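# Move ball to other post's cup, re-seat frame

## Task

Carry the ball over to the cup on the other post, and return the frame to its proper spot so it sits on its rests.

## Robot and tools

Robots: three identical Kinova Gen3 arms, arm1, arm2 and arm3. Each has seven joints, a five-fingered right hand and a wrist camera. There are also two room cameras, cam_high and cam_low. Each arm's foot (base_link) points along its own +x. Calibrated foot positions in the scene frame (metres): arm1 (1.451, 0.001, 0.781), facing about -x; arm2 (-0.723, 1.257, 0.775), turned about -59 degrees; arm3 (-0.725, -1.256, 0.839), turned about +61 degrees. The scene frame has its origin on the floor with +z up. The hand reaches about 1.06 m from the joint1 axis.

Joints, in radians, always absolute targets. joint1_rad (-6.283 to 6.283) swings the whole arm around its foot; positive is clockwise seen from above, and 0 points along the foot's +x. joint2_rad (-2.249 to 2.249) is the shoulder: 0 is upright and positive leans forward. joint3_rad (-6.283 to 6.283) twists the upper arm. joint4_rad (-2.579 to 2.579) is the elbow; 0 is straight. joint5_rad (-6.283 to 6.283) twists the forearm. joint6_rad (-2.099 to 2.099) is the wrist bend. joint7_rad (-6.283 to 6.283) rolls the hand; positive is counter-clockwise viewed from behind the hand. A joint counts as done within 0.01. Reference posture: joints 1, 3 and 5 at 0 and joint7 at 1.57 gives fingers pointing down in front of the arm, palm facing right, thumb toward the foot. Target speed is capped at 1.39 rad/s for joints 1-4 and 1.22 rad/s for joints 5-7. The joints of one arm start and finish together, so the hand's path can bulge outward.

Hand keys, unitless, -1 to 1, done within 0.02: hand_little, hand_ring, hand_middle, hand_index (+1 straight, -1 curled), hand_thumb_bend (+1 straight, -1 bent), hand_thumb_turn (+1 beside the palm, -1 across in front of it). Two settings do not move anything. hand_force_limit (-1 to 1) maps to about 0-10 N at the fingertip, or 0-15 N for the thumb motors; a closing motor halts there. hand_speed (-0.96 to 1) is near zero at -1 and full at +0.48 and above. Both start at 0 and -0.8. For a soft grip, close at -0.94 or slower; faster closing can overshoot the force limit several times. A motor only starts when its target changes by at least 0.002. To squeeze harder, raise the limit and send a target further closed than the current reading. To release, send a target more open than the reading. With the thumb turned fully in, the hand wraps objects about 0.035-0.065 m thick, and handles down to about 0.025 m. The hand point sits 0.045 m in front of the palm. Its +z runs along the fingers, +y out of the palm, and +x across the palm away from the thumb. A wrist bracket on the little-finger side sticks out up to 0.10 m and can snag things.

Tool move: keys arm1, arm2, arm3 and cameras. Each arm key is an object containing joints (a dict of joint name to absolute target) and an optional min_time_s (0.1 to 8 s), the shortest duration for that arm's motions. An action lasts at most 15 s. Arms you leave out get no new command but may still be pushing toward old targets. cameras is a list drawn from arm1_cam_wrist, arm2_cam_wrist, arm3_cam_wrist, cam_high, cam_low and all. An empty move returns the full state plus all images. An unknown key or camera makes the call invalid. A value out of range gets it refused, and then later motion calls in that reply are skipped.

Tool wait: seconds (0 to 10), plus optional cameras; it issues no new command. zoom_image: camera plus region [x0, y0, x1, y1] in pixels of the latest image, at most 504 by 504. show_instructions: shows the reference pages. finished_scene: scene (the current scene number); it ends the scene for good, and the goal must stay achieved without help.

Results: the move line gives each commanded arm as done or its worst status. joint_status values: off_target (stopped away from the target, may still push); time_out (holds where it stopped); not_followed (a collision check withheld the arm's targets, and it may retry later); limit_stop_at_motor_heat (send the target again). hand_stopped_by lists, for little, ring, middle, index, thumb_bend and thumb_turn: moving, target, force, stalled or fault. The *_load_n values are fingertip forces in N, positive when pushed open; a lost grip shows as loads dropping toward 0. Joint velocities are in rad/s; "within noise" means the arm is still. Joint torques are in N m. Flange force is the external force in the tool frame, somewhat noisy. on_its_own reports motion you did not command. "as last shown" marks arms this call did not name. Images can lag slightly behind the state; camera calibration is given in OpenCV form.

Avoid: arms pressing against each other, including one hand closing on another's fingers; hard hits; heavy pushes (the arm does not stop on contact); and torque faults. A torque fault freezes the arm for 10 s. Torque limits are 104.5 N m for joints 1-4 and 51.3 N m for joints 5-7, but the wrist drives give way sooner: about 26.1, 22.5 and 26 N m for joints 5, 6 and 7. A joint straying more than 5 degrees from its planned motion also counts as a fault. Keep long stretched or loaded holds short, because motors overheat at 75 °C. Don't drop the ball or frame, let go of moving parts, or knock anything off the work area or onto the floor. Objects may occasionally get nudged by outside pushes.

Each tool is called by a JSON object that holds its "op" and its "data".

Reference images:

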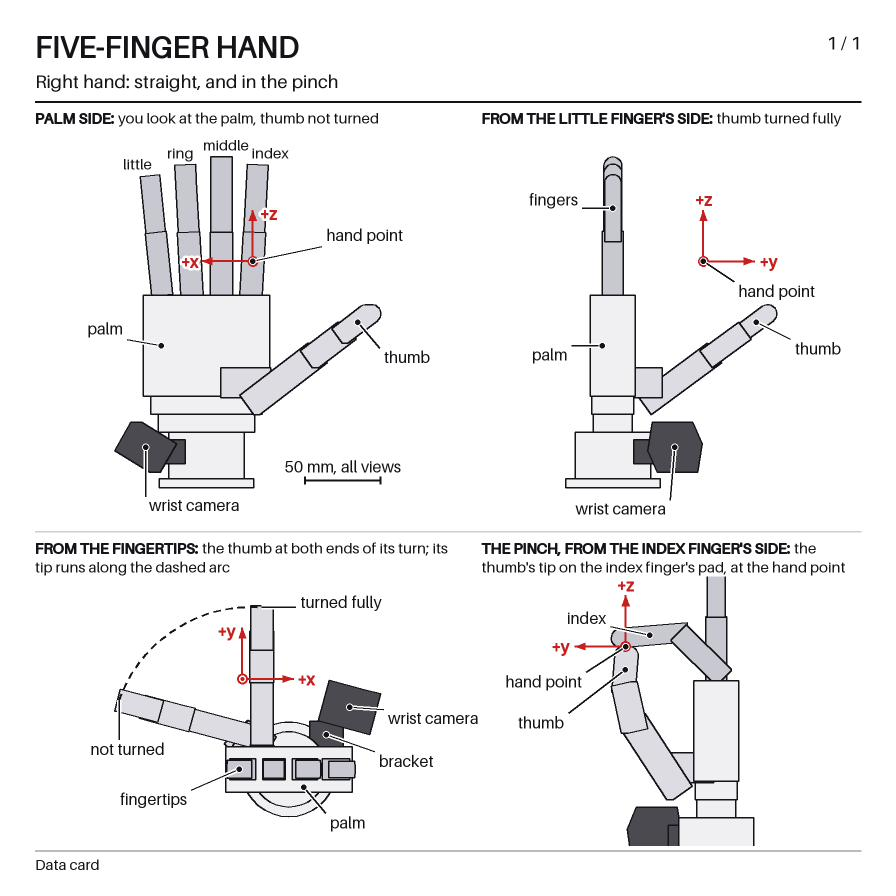

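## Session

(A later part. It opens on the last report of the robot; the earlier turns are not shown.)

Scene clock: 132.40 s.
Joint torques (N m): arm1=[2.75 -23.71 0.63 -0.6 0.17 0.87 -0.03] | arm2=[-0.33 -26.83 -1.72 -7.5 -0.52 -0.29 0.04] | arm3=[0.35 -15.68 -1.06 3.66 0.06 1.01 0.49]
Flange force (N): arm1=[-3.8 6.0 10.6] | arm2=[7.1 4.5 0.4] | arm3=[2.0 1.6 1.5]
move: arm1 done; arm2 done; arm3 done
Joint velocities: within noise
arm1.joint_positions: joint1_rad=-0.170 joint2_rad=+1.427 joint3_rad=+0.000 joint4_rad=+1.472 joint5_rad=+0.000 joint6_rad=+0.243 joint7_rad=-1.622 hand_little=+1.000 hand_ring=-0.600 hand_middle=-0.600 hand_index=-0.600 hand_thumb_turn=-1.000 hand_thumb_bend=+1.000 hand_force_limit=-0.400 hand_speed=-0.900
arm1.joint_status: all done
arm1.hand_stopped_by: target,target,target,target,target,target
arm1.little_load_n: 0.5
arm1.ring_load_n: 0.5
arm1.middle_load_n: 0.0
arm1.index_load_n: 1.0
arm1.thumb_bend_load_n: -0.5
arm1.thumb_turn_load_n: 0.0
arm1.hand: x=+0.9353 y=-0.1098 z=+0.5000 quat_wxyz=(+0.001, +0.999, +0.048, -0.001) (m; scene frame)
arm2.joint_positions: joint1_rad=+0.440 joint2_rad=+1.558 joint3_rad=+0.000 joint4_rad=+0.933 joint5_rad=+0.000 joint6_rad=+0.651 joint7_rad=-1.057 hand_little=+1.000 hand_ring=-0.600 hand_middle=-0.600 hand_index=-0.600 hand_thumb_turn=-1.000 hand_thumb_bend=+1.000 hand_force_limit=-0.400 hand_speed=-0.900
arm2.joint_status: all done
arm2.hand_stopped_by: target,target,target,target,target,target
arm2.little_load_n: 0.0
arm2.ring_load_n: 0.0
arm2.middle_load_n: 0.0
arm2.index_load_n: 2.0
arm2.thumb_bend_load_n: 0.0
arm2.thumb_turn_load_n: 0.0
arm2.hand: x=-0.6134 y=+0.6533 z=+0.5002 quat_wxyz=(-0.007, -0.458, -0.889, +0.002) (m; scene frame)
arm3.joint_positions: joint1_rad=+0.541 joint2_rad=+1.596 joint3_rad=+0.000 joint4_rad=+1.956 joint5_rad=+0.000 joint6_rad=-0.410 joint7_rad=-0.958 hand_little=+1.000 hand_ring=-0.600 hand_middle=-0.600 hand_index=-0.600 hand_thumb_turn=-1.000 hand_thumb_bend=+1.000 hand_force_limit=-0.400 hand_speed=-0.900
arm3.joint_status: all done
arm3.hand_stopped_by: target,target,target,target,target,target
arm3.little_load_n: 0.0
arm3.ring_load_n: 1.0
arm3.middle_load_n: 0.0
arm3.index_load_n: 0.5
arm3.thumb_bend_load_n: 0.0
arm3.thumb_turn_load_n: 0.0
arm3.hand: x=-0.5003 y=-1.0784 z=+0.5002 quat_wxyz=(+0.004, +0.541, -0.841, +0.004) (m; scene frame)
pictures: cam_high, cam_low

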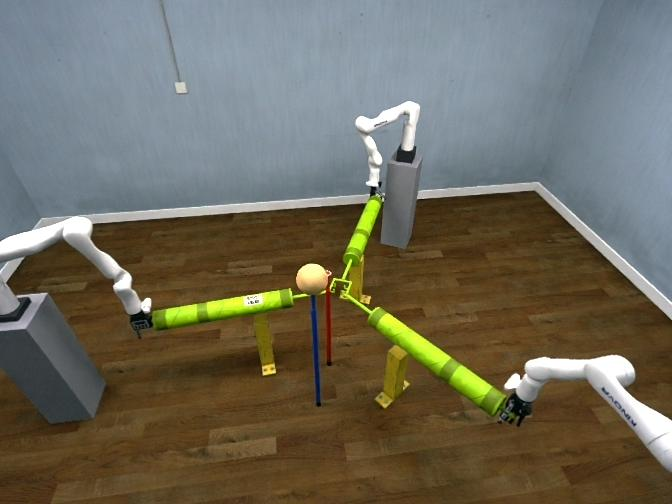

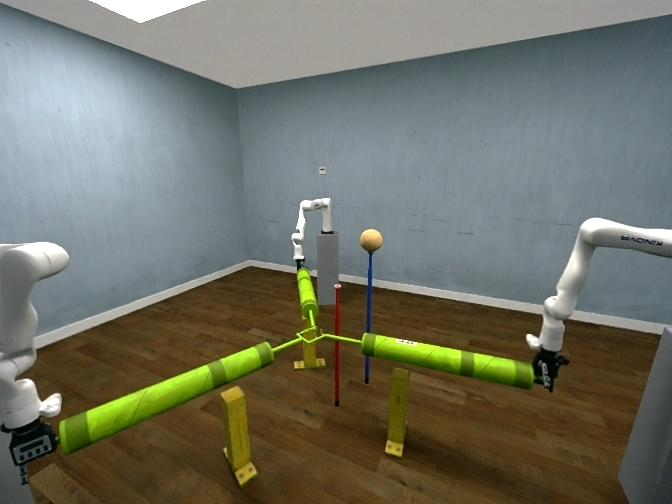

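{"op": "move", "data": {"arm1": {"joints":{"joint1_rad":-0.1703,"joint2_rad":1.6054,"joint4_rad":1.3065,"joint6_rad":0.2297,"joint7_rad":-1.6221},"min_time_s":3.5}, "arm2": {"joints":{"joint1_rad":0.4414,"joint2_rad":1.7503,"joint4_rad":0.7162,"joint6_rad":0.6751,"joint7_rad":-1.0557},"min_time_s":3.5}, "arm3": {"joints":{"joint1_rad":0.5386,"joint2_rad":1.7691,"joint4_rad":1.7530,"joint6_rad":-0.3805,"joint7_rad":-0.9603},"min_time_s":3.5}, "cameras": ["all"]}}

Scene clock: 136.73 s.
Joint torques (N m): arm1=[1.95 -22.97 -0.37 -1.51 -0.02 0.24 -0.15] | arm2=[-0.11 -23.71 -1.4 -6.47 -0.26 -0.03 0.11] | arm3=[0.29 -15.88 -1.06 1.06 -0.01 0.05 0.46]
Flange force (N): arm1=[-1.6 4.1 6.8] | arm2=[8.0 5.7 -5.8] | arm3=[4.1 3.0 -4.2]
move: arm1 done; arm2 done; arm3 done
Joint velocities: within noise
arm1.joint_positions: joint1_rad=-0.170 joint2_rad=+1.605 joint3_rad=+0.000 joint4_rad=+1.307 joint5_rad=+0.000 joint6_rad=+0.230 joint7_rad=-1.622 hand_little=+1.000 hand_ring=-0.600 hand_middle=-0.600 hand_index=-0.600 hand_thumb_turn=-1.000 hand_thumb_bend=+1.000 hand_force_limit=-0.400 hand_speed=-0.900
arm1.joint_status: all done
arm1.hand_stopped_by: target,target,target,target,target,target
arm1.little_load_n: 0.0
arm1.ring_load_n: 0.0
arm1.middle_load_n: 0.0
arm1.index_load_n: 0.0
arm1.thumb_bend_load_n: 0.0
arm1.thumb_turn_load_n: 0.0
arm1.hand: x=+0.9352 y=-0.1099 z=+0.4240 quat_wxyz=(+0.001, +0.999, +0.048, -0.001) (m; scene frame)
arm2.joint_positions: joint1_rad=+0.441 joint2_rad=+1.750 joint3_rad=+0.000 joint4_rad=+0.716 joint5_rad=+0.000 joint6_rad=+0.675 joint7_rad=-1.056 hand_little=+1.000 hand_ring=-0.600 hand_middle=-0.600 hand_index=-0.600 hand_thumb_turn=-1.000 hand_thumb_bend=+1.000 hand_force_limit=-0.400 hand_speed=-0.900
arm2.joint_status: all done
arm2.hand_stopped_by: target,target,target,target,target,target
arm2.little_load_n: 0.0
arm2.ring_load_n: 0.0
arm2.middle_load_n: 0.0
arm2.index_load_n: 0.5
arm2.thumb_bend_load_n: 0.0
arm2.thumb_turn_load_n: 0.0
arm2.hand: x=-0.6133 y=+0.6532 z=+0.4242 quat_wxyz=(-0.007, -0.458, -0.889, +0.002) (m; scene frame)
arm3.joint_positions: joint1_rad=+0.539 joint2_rad=+1.769 joint3_rad=+0.000 joint4_rad=+1.753 joint5_rad=+0.000 joint6_rad=-0.380 joint7_rad=-0.960 hand_little=+1.000 hand_ring=-0.600 hand_middle=-0.600 hand_index=-0.600 hand_thumb_turn=-1.000 hand_thumb_bend=+1.000 hand_force_limit=-0.400 hand_speed=-0.900
arm3.joint_status: all done
arm3.hand_stopped_by: target,target,target,target,target,target
arm3.little_load_n: 0.0
arm3.ring_load_n: 0.0
arm3.middle_load_n: 0.0
arm3.index_load_n: 0.5
arm3.thumb_bend_load_n: 0.0
arm3.thumb_turn_load_n: 0.0
arm3.hand: x=-0.5003 y=-1.0784 z=+0.4242 quat_wxyz=(+0.004, +0.541, -0.841, +0.004) (m; scene frame)
pictures: arm1_cam_wrist, arm2_cam_wrist, arm3_cam_wrist, cam_high, cam_low
camera_calibration:
arm1_cam_wrist: T_world_to_cam=[[0.399748, -0.916466, 0.0170812, -0.486427], [-0.766994, -0.32423, 0.553711, 0.441217], [-0.501919, -0.234446, -0.832534, 0.913407], [0, 0, 0, 1]] pos_world=[0.991315, -0.0885936, 0.524445]
arm2_cam_wrist: T_world_to_cam=[[0.665079, 0.746701, -0.0103752, -0.0755101], [0.649011, -0.571084, 0.502641, 0.564806], [0.369398, -0.34103, -0.864433, 0.92461], [0, 0, 0, 1]] pos_world=[-0.657894, 0.694254, 0.514585]
arm3_cam_wrist: T_world_to_cam=[[-0.975636, 0.218068, -0.0241131, -0.24086], [0.176119, 0.843979, 0.506637, 0.787891], [0.130832, 0.490046, -0.861822, 1.06871], [0, 0, 0, 1]] pos_world=[-0.513575, -1.13615, 0.516052]

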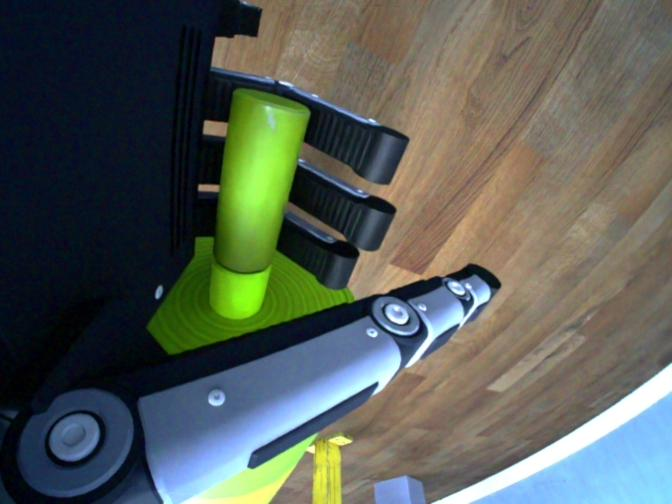

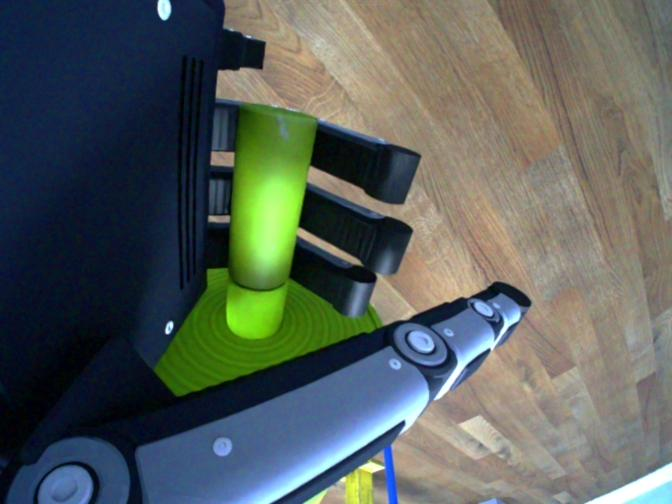

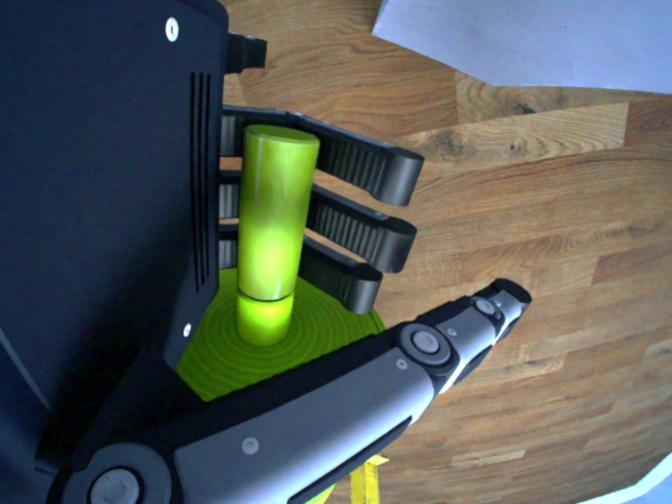

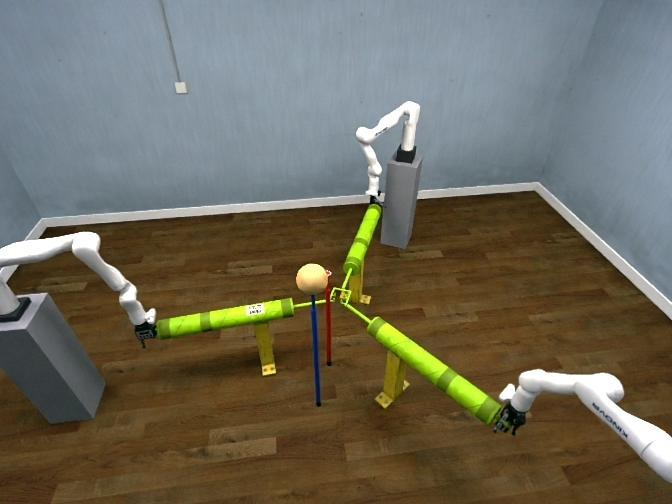

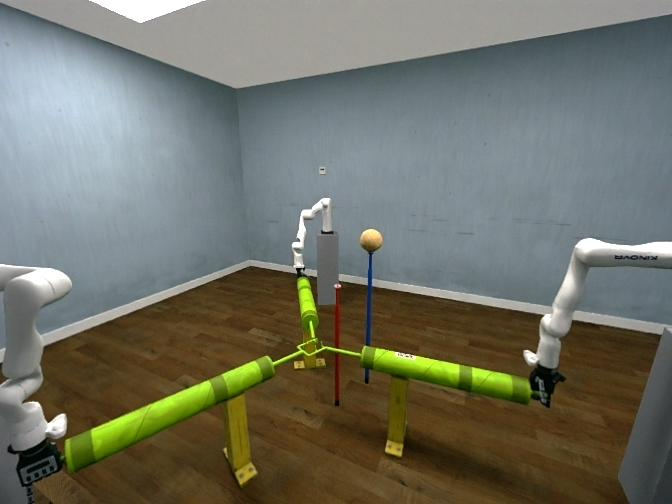

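{"op": "move", "data": {"arm1": {"joints":{"hand_index":1,"hand_middle":1,"hand_ring":1,"hand_speed":-0.6}}, "arm2": {"joints":{"hand_index":1,"hand_middle":1,"hand_ring":1,"hand_speed":-0.6}}, "arm3": {"joints":{"hand_index":1,"hand_middle":1,"hand_ring":1,"hand_speed":-0.6}}, "cameras": ["arm1_cam_wrist","arm2_cam_wrist","arm3_cam_wrist","cam_low"]}}

Scene clock: 140.30 s.
Joint torques (N m): arm1=[1.95 -22.93 -0.26 -1.48 -0.02 0.21 -0.13] | arm2=[-0.16 -23.84 -1.34 -6.5 -0.34 -0.06 0.08] | arm3=[0.3 -15.91 -1.05 1.03 -0.01 0.02 0.46]
Flange force (N): arm1=[-1.8 4.1 6.8] | arm2=[7.9 5.4 -5.5] | arm3=[4.1 3.0 -4.3]
move: arm1 done; arm2 done; arm3 done
Joint velocities: within noise
arm1.joint_positions: joint1_rad=-0.170 joint2_rad=+1.605 joint3_rad=+0.000 joint4_rad=+1.307 joint5_rad=+0.000 joint6_rad=+0.230 joint7_rad=-1.622 hand_little=+1.000 hand_ring=+1.000 hand_middle=+1.000 hand_index=+1.000 hand_thumb_turn=-1.000 hand_thumb_bend=+1.000 hand_force_limit=-0.400 hand_speed=-0.600
arm1.joint_status: all done
arm1.hand_stopped_by: target,target,target,target,target,target
arm1.little_load_n: 0.0
arm1.ring_load_n: 0.0
arm1.middle_load_n: 0.0
arm1.index_load_n: 0.0
arm1.thumb_bend_load_n: 0.0
arm1.thumb_turn_load_n: 0.0
arm1.hand: x=+0.9352 y=-0.1099 z=+0.4240 quat_wxyz=(+0.001, +0.999, +0.048, -0.001) (m; scene frame)
arm2.joint_positions: joint1_rad=+0.441 joint2_rad=+1.750 joint3_rad=+0.000 joint4_rad=+0.716 joint5_rad=+0.000 joint6_rad=+0.675 joint7_rad=-1.056 hand_little=+1.000 hand_ring=+1.000 hand_middle=+1.000 hand_index=+1.000 hand_thumb_turn=-1.000 hand_thumb_bend=+1.000 hand_force_limit=-0.400 hand_speed=-0.600
arm2.joint_status: all done
arm2.hand_stopped_by: target,target,target,target,target,target
arm2.little_load_n: 0.0
arm2.ring_load_n: 0.0
arm2.middle_load_n: -0.5
arm2.index_load_n: 0.0
arm2.thumb_bend_load_n: 0.0
arm2.thumb_turn_load_n: 0.0
arm2.hand: x=-0.6133 y=+0.6532 z=+0.4242 quat_wxyz=(-0.007, -0.458, -0.889, +0.002) (m; scene frame)
arm3.joint_positions: joint1_rad=+0.539 joint2_rad=+1.769 joint3_rad=+0.000 joint4_rad=+1.753 joint5_rad=+0.000 joint6_rad=-0.380 joint7_rad=-0.960 hand_little=+1.000 hand_ring=+1.000 hand_middle=+1.000 hand_index=+1.000 hand_thumb_turn=-1.000 hand_thumb_bend=+1.000 hand_force_limit=-0.400 hand_speed=-0.600
arm3.joint_status: all done
arm3.hand_stopped_by: target,target,target,target,target,target
arm3.little_load_n: 0.0
arm3.ring_load_n: 0.0
arm3.middle_load_n: 0.0
arm3.index_load_n: 0.0
arm3.thumb_bend_load_n: 0.0
arm3.thumb_turn_load_n: 0.0
arm3.hand: x=-0.5003 y=-1.0784 z=+0.4242 quat_wxyz=(+0.004, +0.541, -0.841, +0.004) (m; scene frame)
pictures: arm1_cam_wrist, arm2_cam_wrist, arm3_cam_wrist, cam_low
camera_calibration:
arm1_cam_wrist: T_world_to_cam=[[0.399748, -0.916466, 0.0170812, -0.486336], [-0.766994, -0.32423, 0.553711, 0.44125], [-0.501919, -0.234446, -0.832534, 0.913431], [0, 0, 0, 1]] pos_world=[0.991315, -0.0884936, 0.524445]
arm2_cam_wrist: T_world_to_cam=[[0.665079, 0.746701, -0.0103752, -0.0755101], [0.649011, -0.571084, 0.502641, 0.564806], [0.369398, -0.34103, -0.864433, 0.92461], [0, 0, 0, 1]] pos_world=[-0.657894, 0.694254, 0.514585]
arm3_cam_wrist: T_world_to_cam=[[-0.975636, 0.218068, -0.0241131, -0.240763], [0.176119, 0.843979, 0.506637, 0.787873], [0.130832, 0.490046, -0.861822, 1.06869], [0, 0, 0, 1]] pos_world=[-0.513475, -1.13615, 0.516052]

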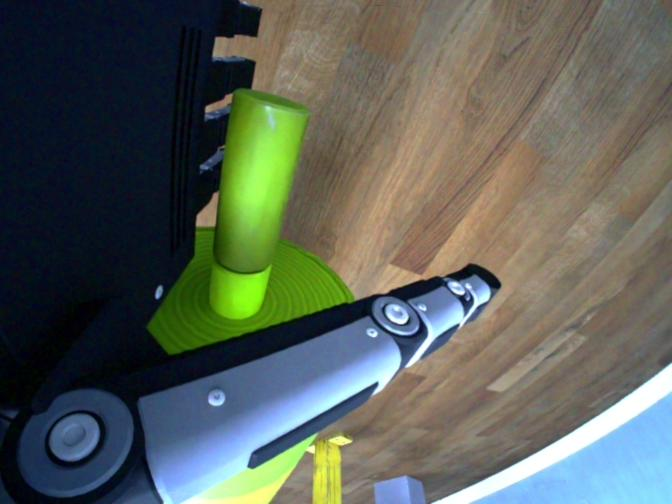

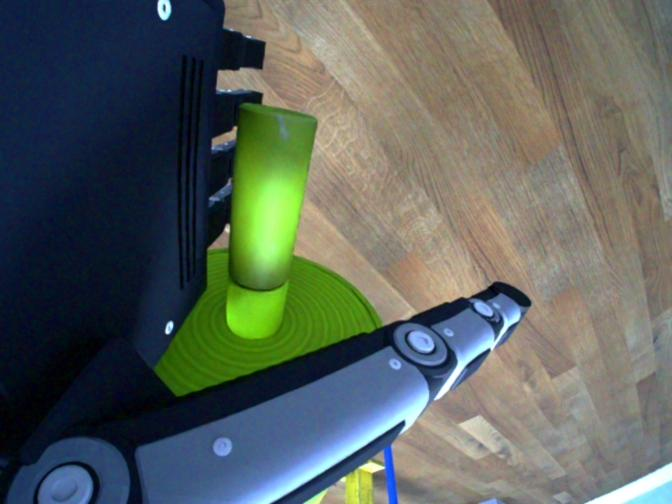

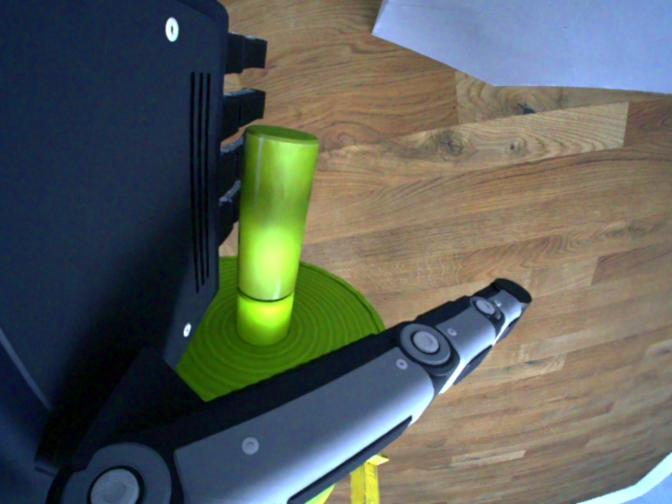

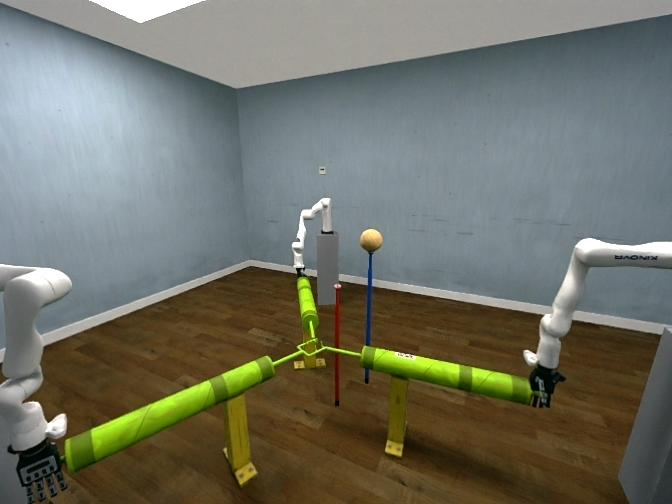

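{"op": "move", "data": {"arm1": {"joints":{"joint1_rad":-0.1703,"joint2_rad":1.4267,"joint4_rad":1.4718,"joint6_rad":0.2431,"joint7_rad":-1.6221},"min_time_s":2.5}, "arm2": {"joints":{"joint1_rad":0.4404,"joint2_rad":1.5576,"joint4_rad":0.9330,"joint6_rad":0.6509,"joint7_rad":-1.0567},"min_time_s":2.5}, "arm3": {"joints":{"joint1_rad":0.5405,"joint2_rad":1.5957,"joint4_rad":1.9562,"joint6_rad":-0.4103,"joint7_rad":-0.9584},"min_time_s":2.5}}}

{"op": "move", "data": {"arm1": {"joints":{"joint1_rad":-0.195,"joint2_rad":1.284,"joint4_rad":1.554,"joint6_rad":0.303,"joint7_rad":-1.667},"min_time_s":2}, "arm2": {"joints":{"joint1_rad":0.42,"joint2_rad":1.442,"joint4_rad":0.991,"joint6_rad":0.709,"joint7_rad":-1.096},"min_time_s":2}, "arm3": {"joints":{"joint1_rad":0.503,"joint2_rad":1.454,"joint4_rad":2.0925,"joint6_rad":-0.405,"joint7_rad":-1.016},"min_time_s":2}, "cameras": ["all"]}}

Scene clock: 143.67 s.
Joint torques (N m): arm1=[1.93 -22.89 -0.34 -1.6 -0.01 0.25 -0.11] | arm2=[-0.16 -23.94 -1.35 -6.3 -0.37 0.02 0.06] | arm3=[0.26 -16.04 -1.09 1.29 -0.01 0.07 0.46]
Flange force (N): arm1=[-1.7 4.1 6.5] | arm2=[6.5 4.5 -3.6] | arm3=[4.4 3.1 -3.3]
move: arm1 done; arm2 done; arm3 done
Joint velocities: within noise
arm1.joint_positions: joint1_rad=-0.170 joint2_rad=+1.427 joint3_rad=+0.000 joint4_rad=+1.472 joint5_rad=+0.000 joint6_rad=+0.243 joint7_rad=-1.622 hand_little=+1.000 hand_ring=+1.000 hand_middle=+1.000 hand_index=+1.000 hand_thumb_turn=-1.000 hand_thumb_bend=+1.000 hand_force_limit=-0.400 hand_speed=-0.600
arm1.joint_status: all done
arm1.hand_stopped_by: target,target,target,target,target,target
arm1.little_load_n: 0.0
arm1.ring_load_n: 0.0
arm1.middle_load_n: 0.0
arm1.index_load_n: 0.0
arm1.thumb_bend_load_n: 0.0
arm1.thumb_turn_load_n: 0.0
arm1.hand: x=+0.9353 y=-0.1098 z=+0.5000 quat_wxyz=(+0.001, +0.999, +0.048, -0.001) (m; scene frame)
arm2.joint_positions: joint1_rad=+0.440 joint2_rad=+1.558 joint3_rad=+0.000 joint4_rad=+0.933 joint5_rad=+0.000 joint6_rad=+0.651 joint7_rad=-1.057 hand_little=+1.000 hand_ring=+1.000 hand_middle=+1.000 hand_index=+1.000 hand_thumb_turn=-1.000 hand_thumb_bend=+1.000 hand_force_limit=-0.400 hand_speed=-0.600
arm2.joint_status: all done
arm2.hand_stopped_by: target,target,target,target,target,target
arm2.little_load_n: 0.0
arm2.ring_load_n: 0.0
arm2.middle_load_n: 0.0
arm2.index_load_n: 0.0
arm2.thumb_bend_load_n: 0.0
arm2.thumb_turn_load_n: 0.0
arm2.hand: x=-0.6134 y=+0.6533 z=+0.5002 quat_wxyz=(-0.007, -0.458, -0.889, +0.002) (m; scene frame)
arm3.joint_positions: joint1_rad=+0.541 joint2_rad=+1.596 joint3_rad=+0.000 joint4_rad=+1.956 joint5_rad=+0.000 joint6_rad=-0.410 joint7_rad=-0.958 hand_little=+1.000 hand_ring=+1.000 hand_middle=+1.000 hand_index=+1.000 hand_thumb_turn=-1.000 hand_thumb_bend=+1.000 hand_force_limit=-0.400 hand_speed=-0.600
arm3.joint_status: all done
arm3.hand_stopped_by: target,target,target,target,target,target
arm3.little_load_n: -0.5
arm3.ring_load_n: 0.0
arm3.middle_load_n: 0.0
arm3.index_load_n: 0.0
arm3.thumb_bend_load_n: 0.0
arm3.thumb_turn_load_n: 0.0
arm3.hand: x=-0.5003 y=-1.0784 z=+0.5002 quat_wxyz=(+0.004, +0.541, -0.841, +0.004) (m; scene frame)
pictures: none

Scene clock: 145.97 s.
Joint torques (N m): arm1=[1.85 -22.81 -0.32 -2.03 -0.06 0.23 -0.14] | arm2=[-0.09 -24.19 -1.24 -6.81 -0.33 -0.01 0.06] | arm3=[0.27 -15.99 -1.07 1.24 -0.01 0.05 0.44]
Flange force (N): arm1=[-2.1 4.0 6.5] | arm2=[7.0 4.6 -2.8] | arm3=[4.8 3.1 -2.5]
move: arm1 done; arm2 done; arm3 done
Joint velocities: within noise
arm1.joint_positions: joint1_rad=-0.195 joint2_rad=+1.284 joint3_rad=+0.000 joint4_rad=+1.554 joint5_rad=+0.000 joint6_rad=+0.303 joint7_rad=-1.667 hand_little=+1.000 hand_ring=+1.000 hand_middle=+1.000 hand_index=+1.000 hand_thumb_turn=-1.000 hand_thumb_bend=+1.000 hand_force_limit=-0.400 hand_speed=-0.600
arm1.joint_status: all done
arm1.hand_stopped_by: target,target,target,target,target,target
arm1.little_load_n: 0.0
arm1.ring_load_n: 0.0
arm1.middle_load_n: 0.0
arm1.index_load_n: 0.0
arm1.thumb_bend_load_n: 0.0
arm1.thumb_turn_load_n: 0.0
arm1.hand: x=+0.9298 y=-0.1222 z=+0.5638 quat_wxyz=(+0.001, +0.999, +0.038, -0.001) (m; scene frame)
arm2.joint_positions: joint1_rad=+0.420 joint2_rad=+1.442 joint3_rad=+0.000 joint4_rad=+0.991 joint5_rad=+0.000 joint6_rad=+0.709 joint7_rad=-1.096 hand_little=+1.000 hand_ring=+1.000 hand_middle=+1.000 hand_index=+1.000 hand_thumb_turn=-1.000 hand_thumb_bend=+1.000 hand_force_limit=-0.400 hand_speed=-0.600
arm2.joint_status: all done
arm2.hand_stopped_by: target,target,target,target,target,target
arm2.little_load_n: 0.0
arm2.ring_load_n: 0.0
arm2.middle_load_n: -0.5
arm2.index_load_n: 0.0
arm2.thumb_bend_load_n: 0.0
arm2.thumb_turn_load_n: 0.0
arm2.hand: x=-0.6001 y=+0.6431 z=+0.5604 quat_wxyz=(-0.007, -0.466, -0.885, +0.002) (m; scene frame)
arm3.joint_positions: joint1_rad=+0.503 joint2_rad=+1.454 joint3_rad=+0.000 joint4_rad=+2.092 joint5_rad=+0.000 joint6_rad=-0.405 joint7_rad=-1.016 hand_little=+1.000 hand_ring=+1.000 hand_middle=+1.000 hand_index=+1.000 hand_thumb_turn=-1.000 hand_thumb_bend=+1.000 hand_force_limit=-0.400 hand_speed=-0.600
arm3.joint_status: all done
arm3.hand_stopped_by: target,target,target,target,target,target
arm3.little_load_n: 0.0
arm3.ring_load_n: 0.0
arm3.middle_load_n: 0.0
arm3.index_load_n: 0.0
arm3.thumb_bend_load_n: 0.0
arm3.thumb_turn_load_n: 0.0
arm3.hand: x=-0.5051 y=-1.0677 z=+0.5590 quat_wxyz=(+0.004, +0.533, -0.846, +0.004) (m; scene frame)
pictures: arm1_cam_wrist, arm2_cam_wrist, arm3_cam_wrist, cam_high, cam_low
camera_calibration:
arm1_cam_wrist: T_world_to_cam=[[0.38113, -0.924365, 0.0170058, -0.481612], [-0.773066, -0.30855, 0.554225, 0.363065], [-0.507059, -0.224378, -0.832193, 1.03002], [0, 0, 0, 1]] pos_world=[0.986509, -0.102048, 0.664143]
arm2_cam_wrist: T_world_to_cam=[[0.679033, 0.734042, -0.00980527, -0.059182], [0.638073, -0.583546, 0.502331, 0.483643], [0.36301, -0.347356, -0.86462, 1.03435], [0, 0, 0, 1]] pos_world=[-0.643892, 0.684957, 0.650789]
arm3_cam_wrist: T_world_to_cam=[[-0.971043, 0.237651, -0.0244623, -0.221098], [0.192888, 0.840294, 0.506656, 0.715897], [0.140963, 0.487266, -0.861801, 1.18238], [0, 0, 0, 1]] pos_world=[-0.519455, -1.12515, 0.65085]

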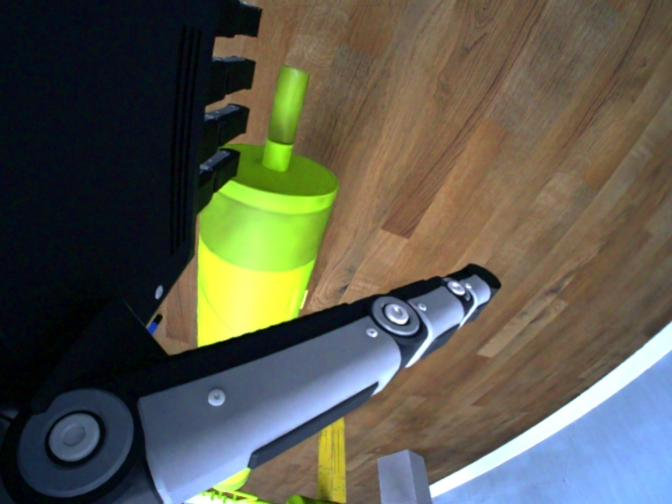

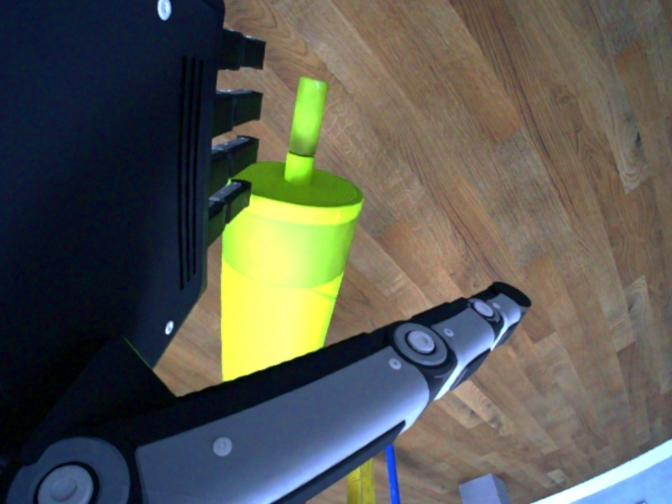

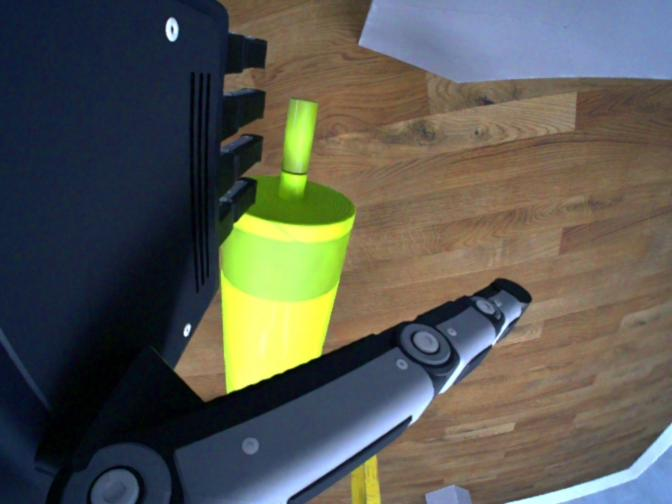

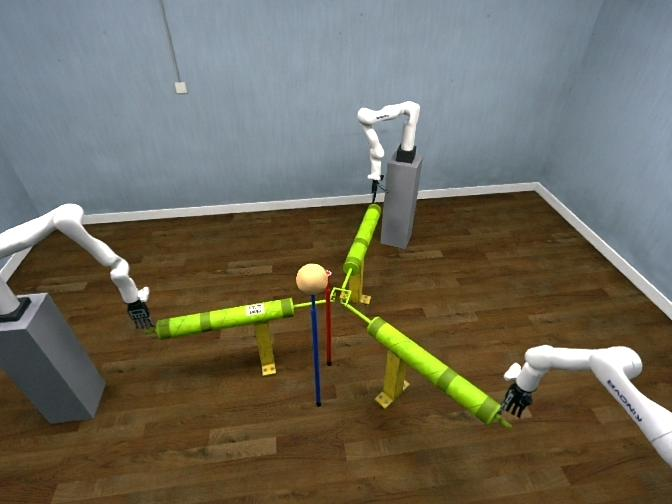

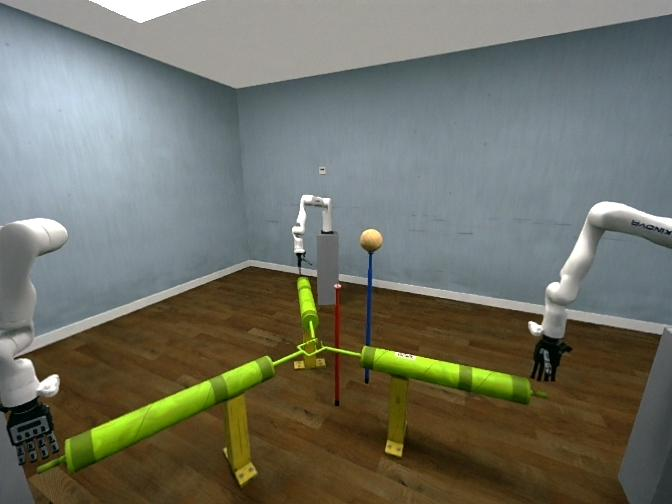

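{"op": "finished_scene", "data": {"scene": 1}}

The scene is finished: the task was done.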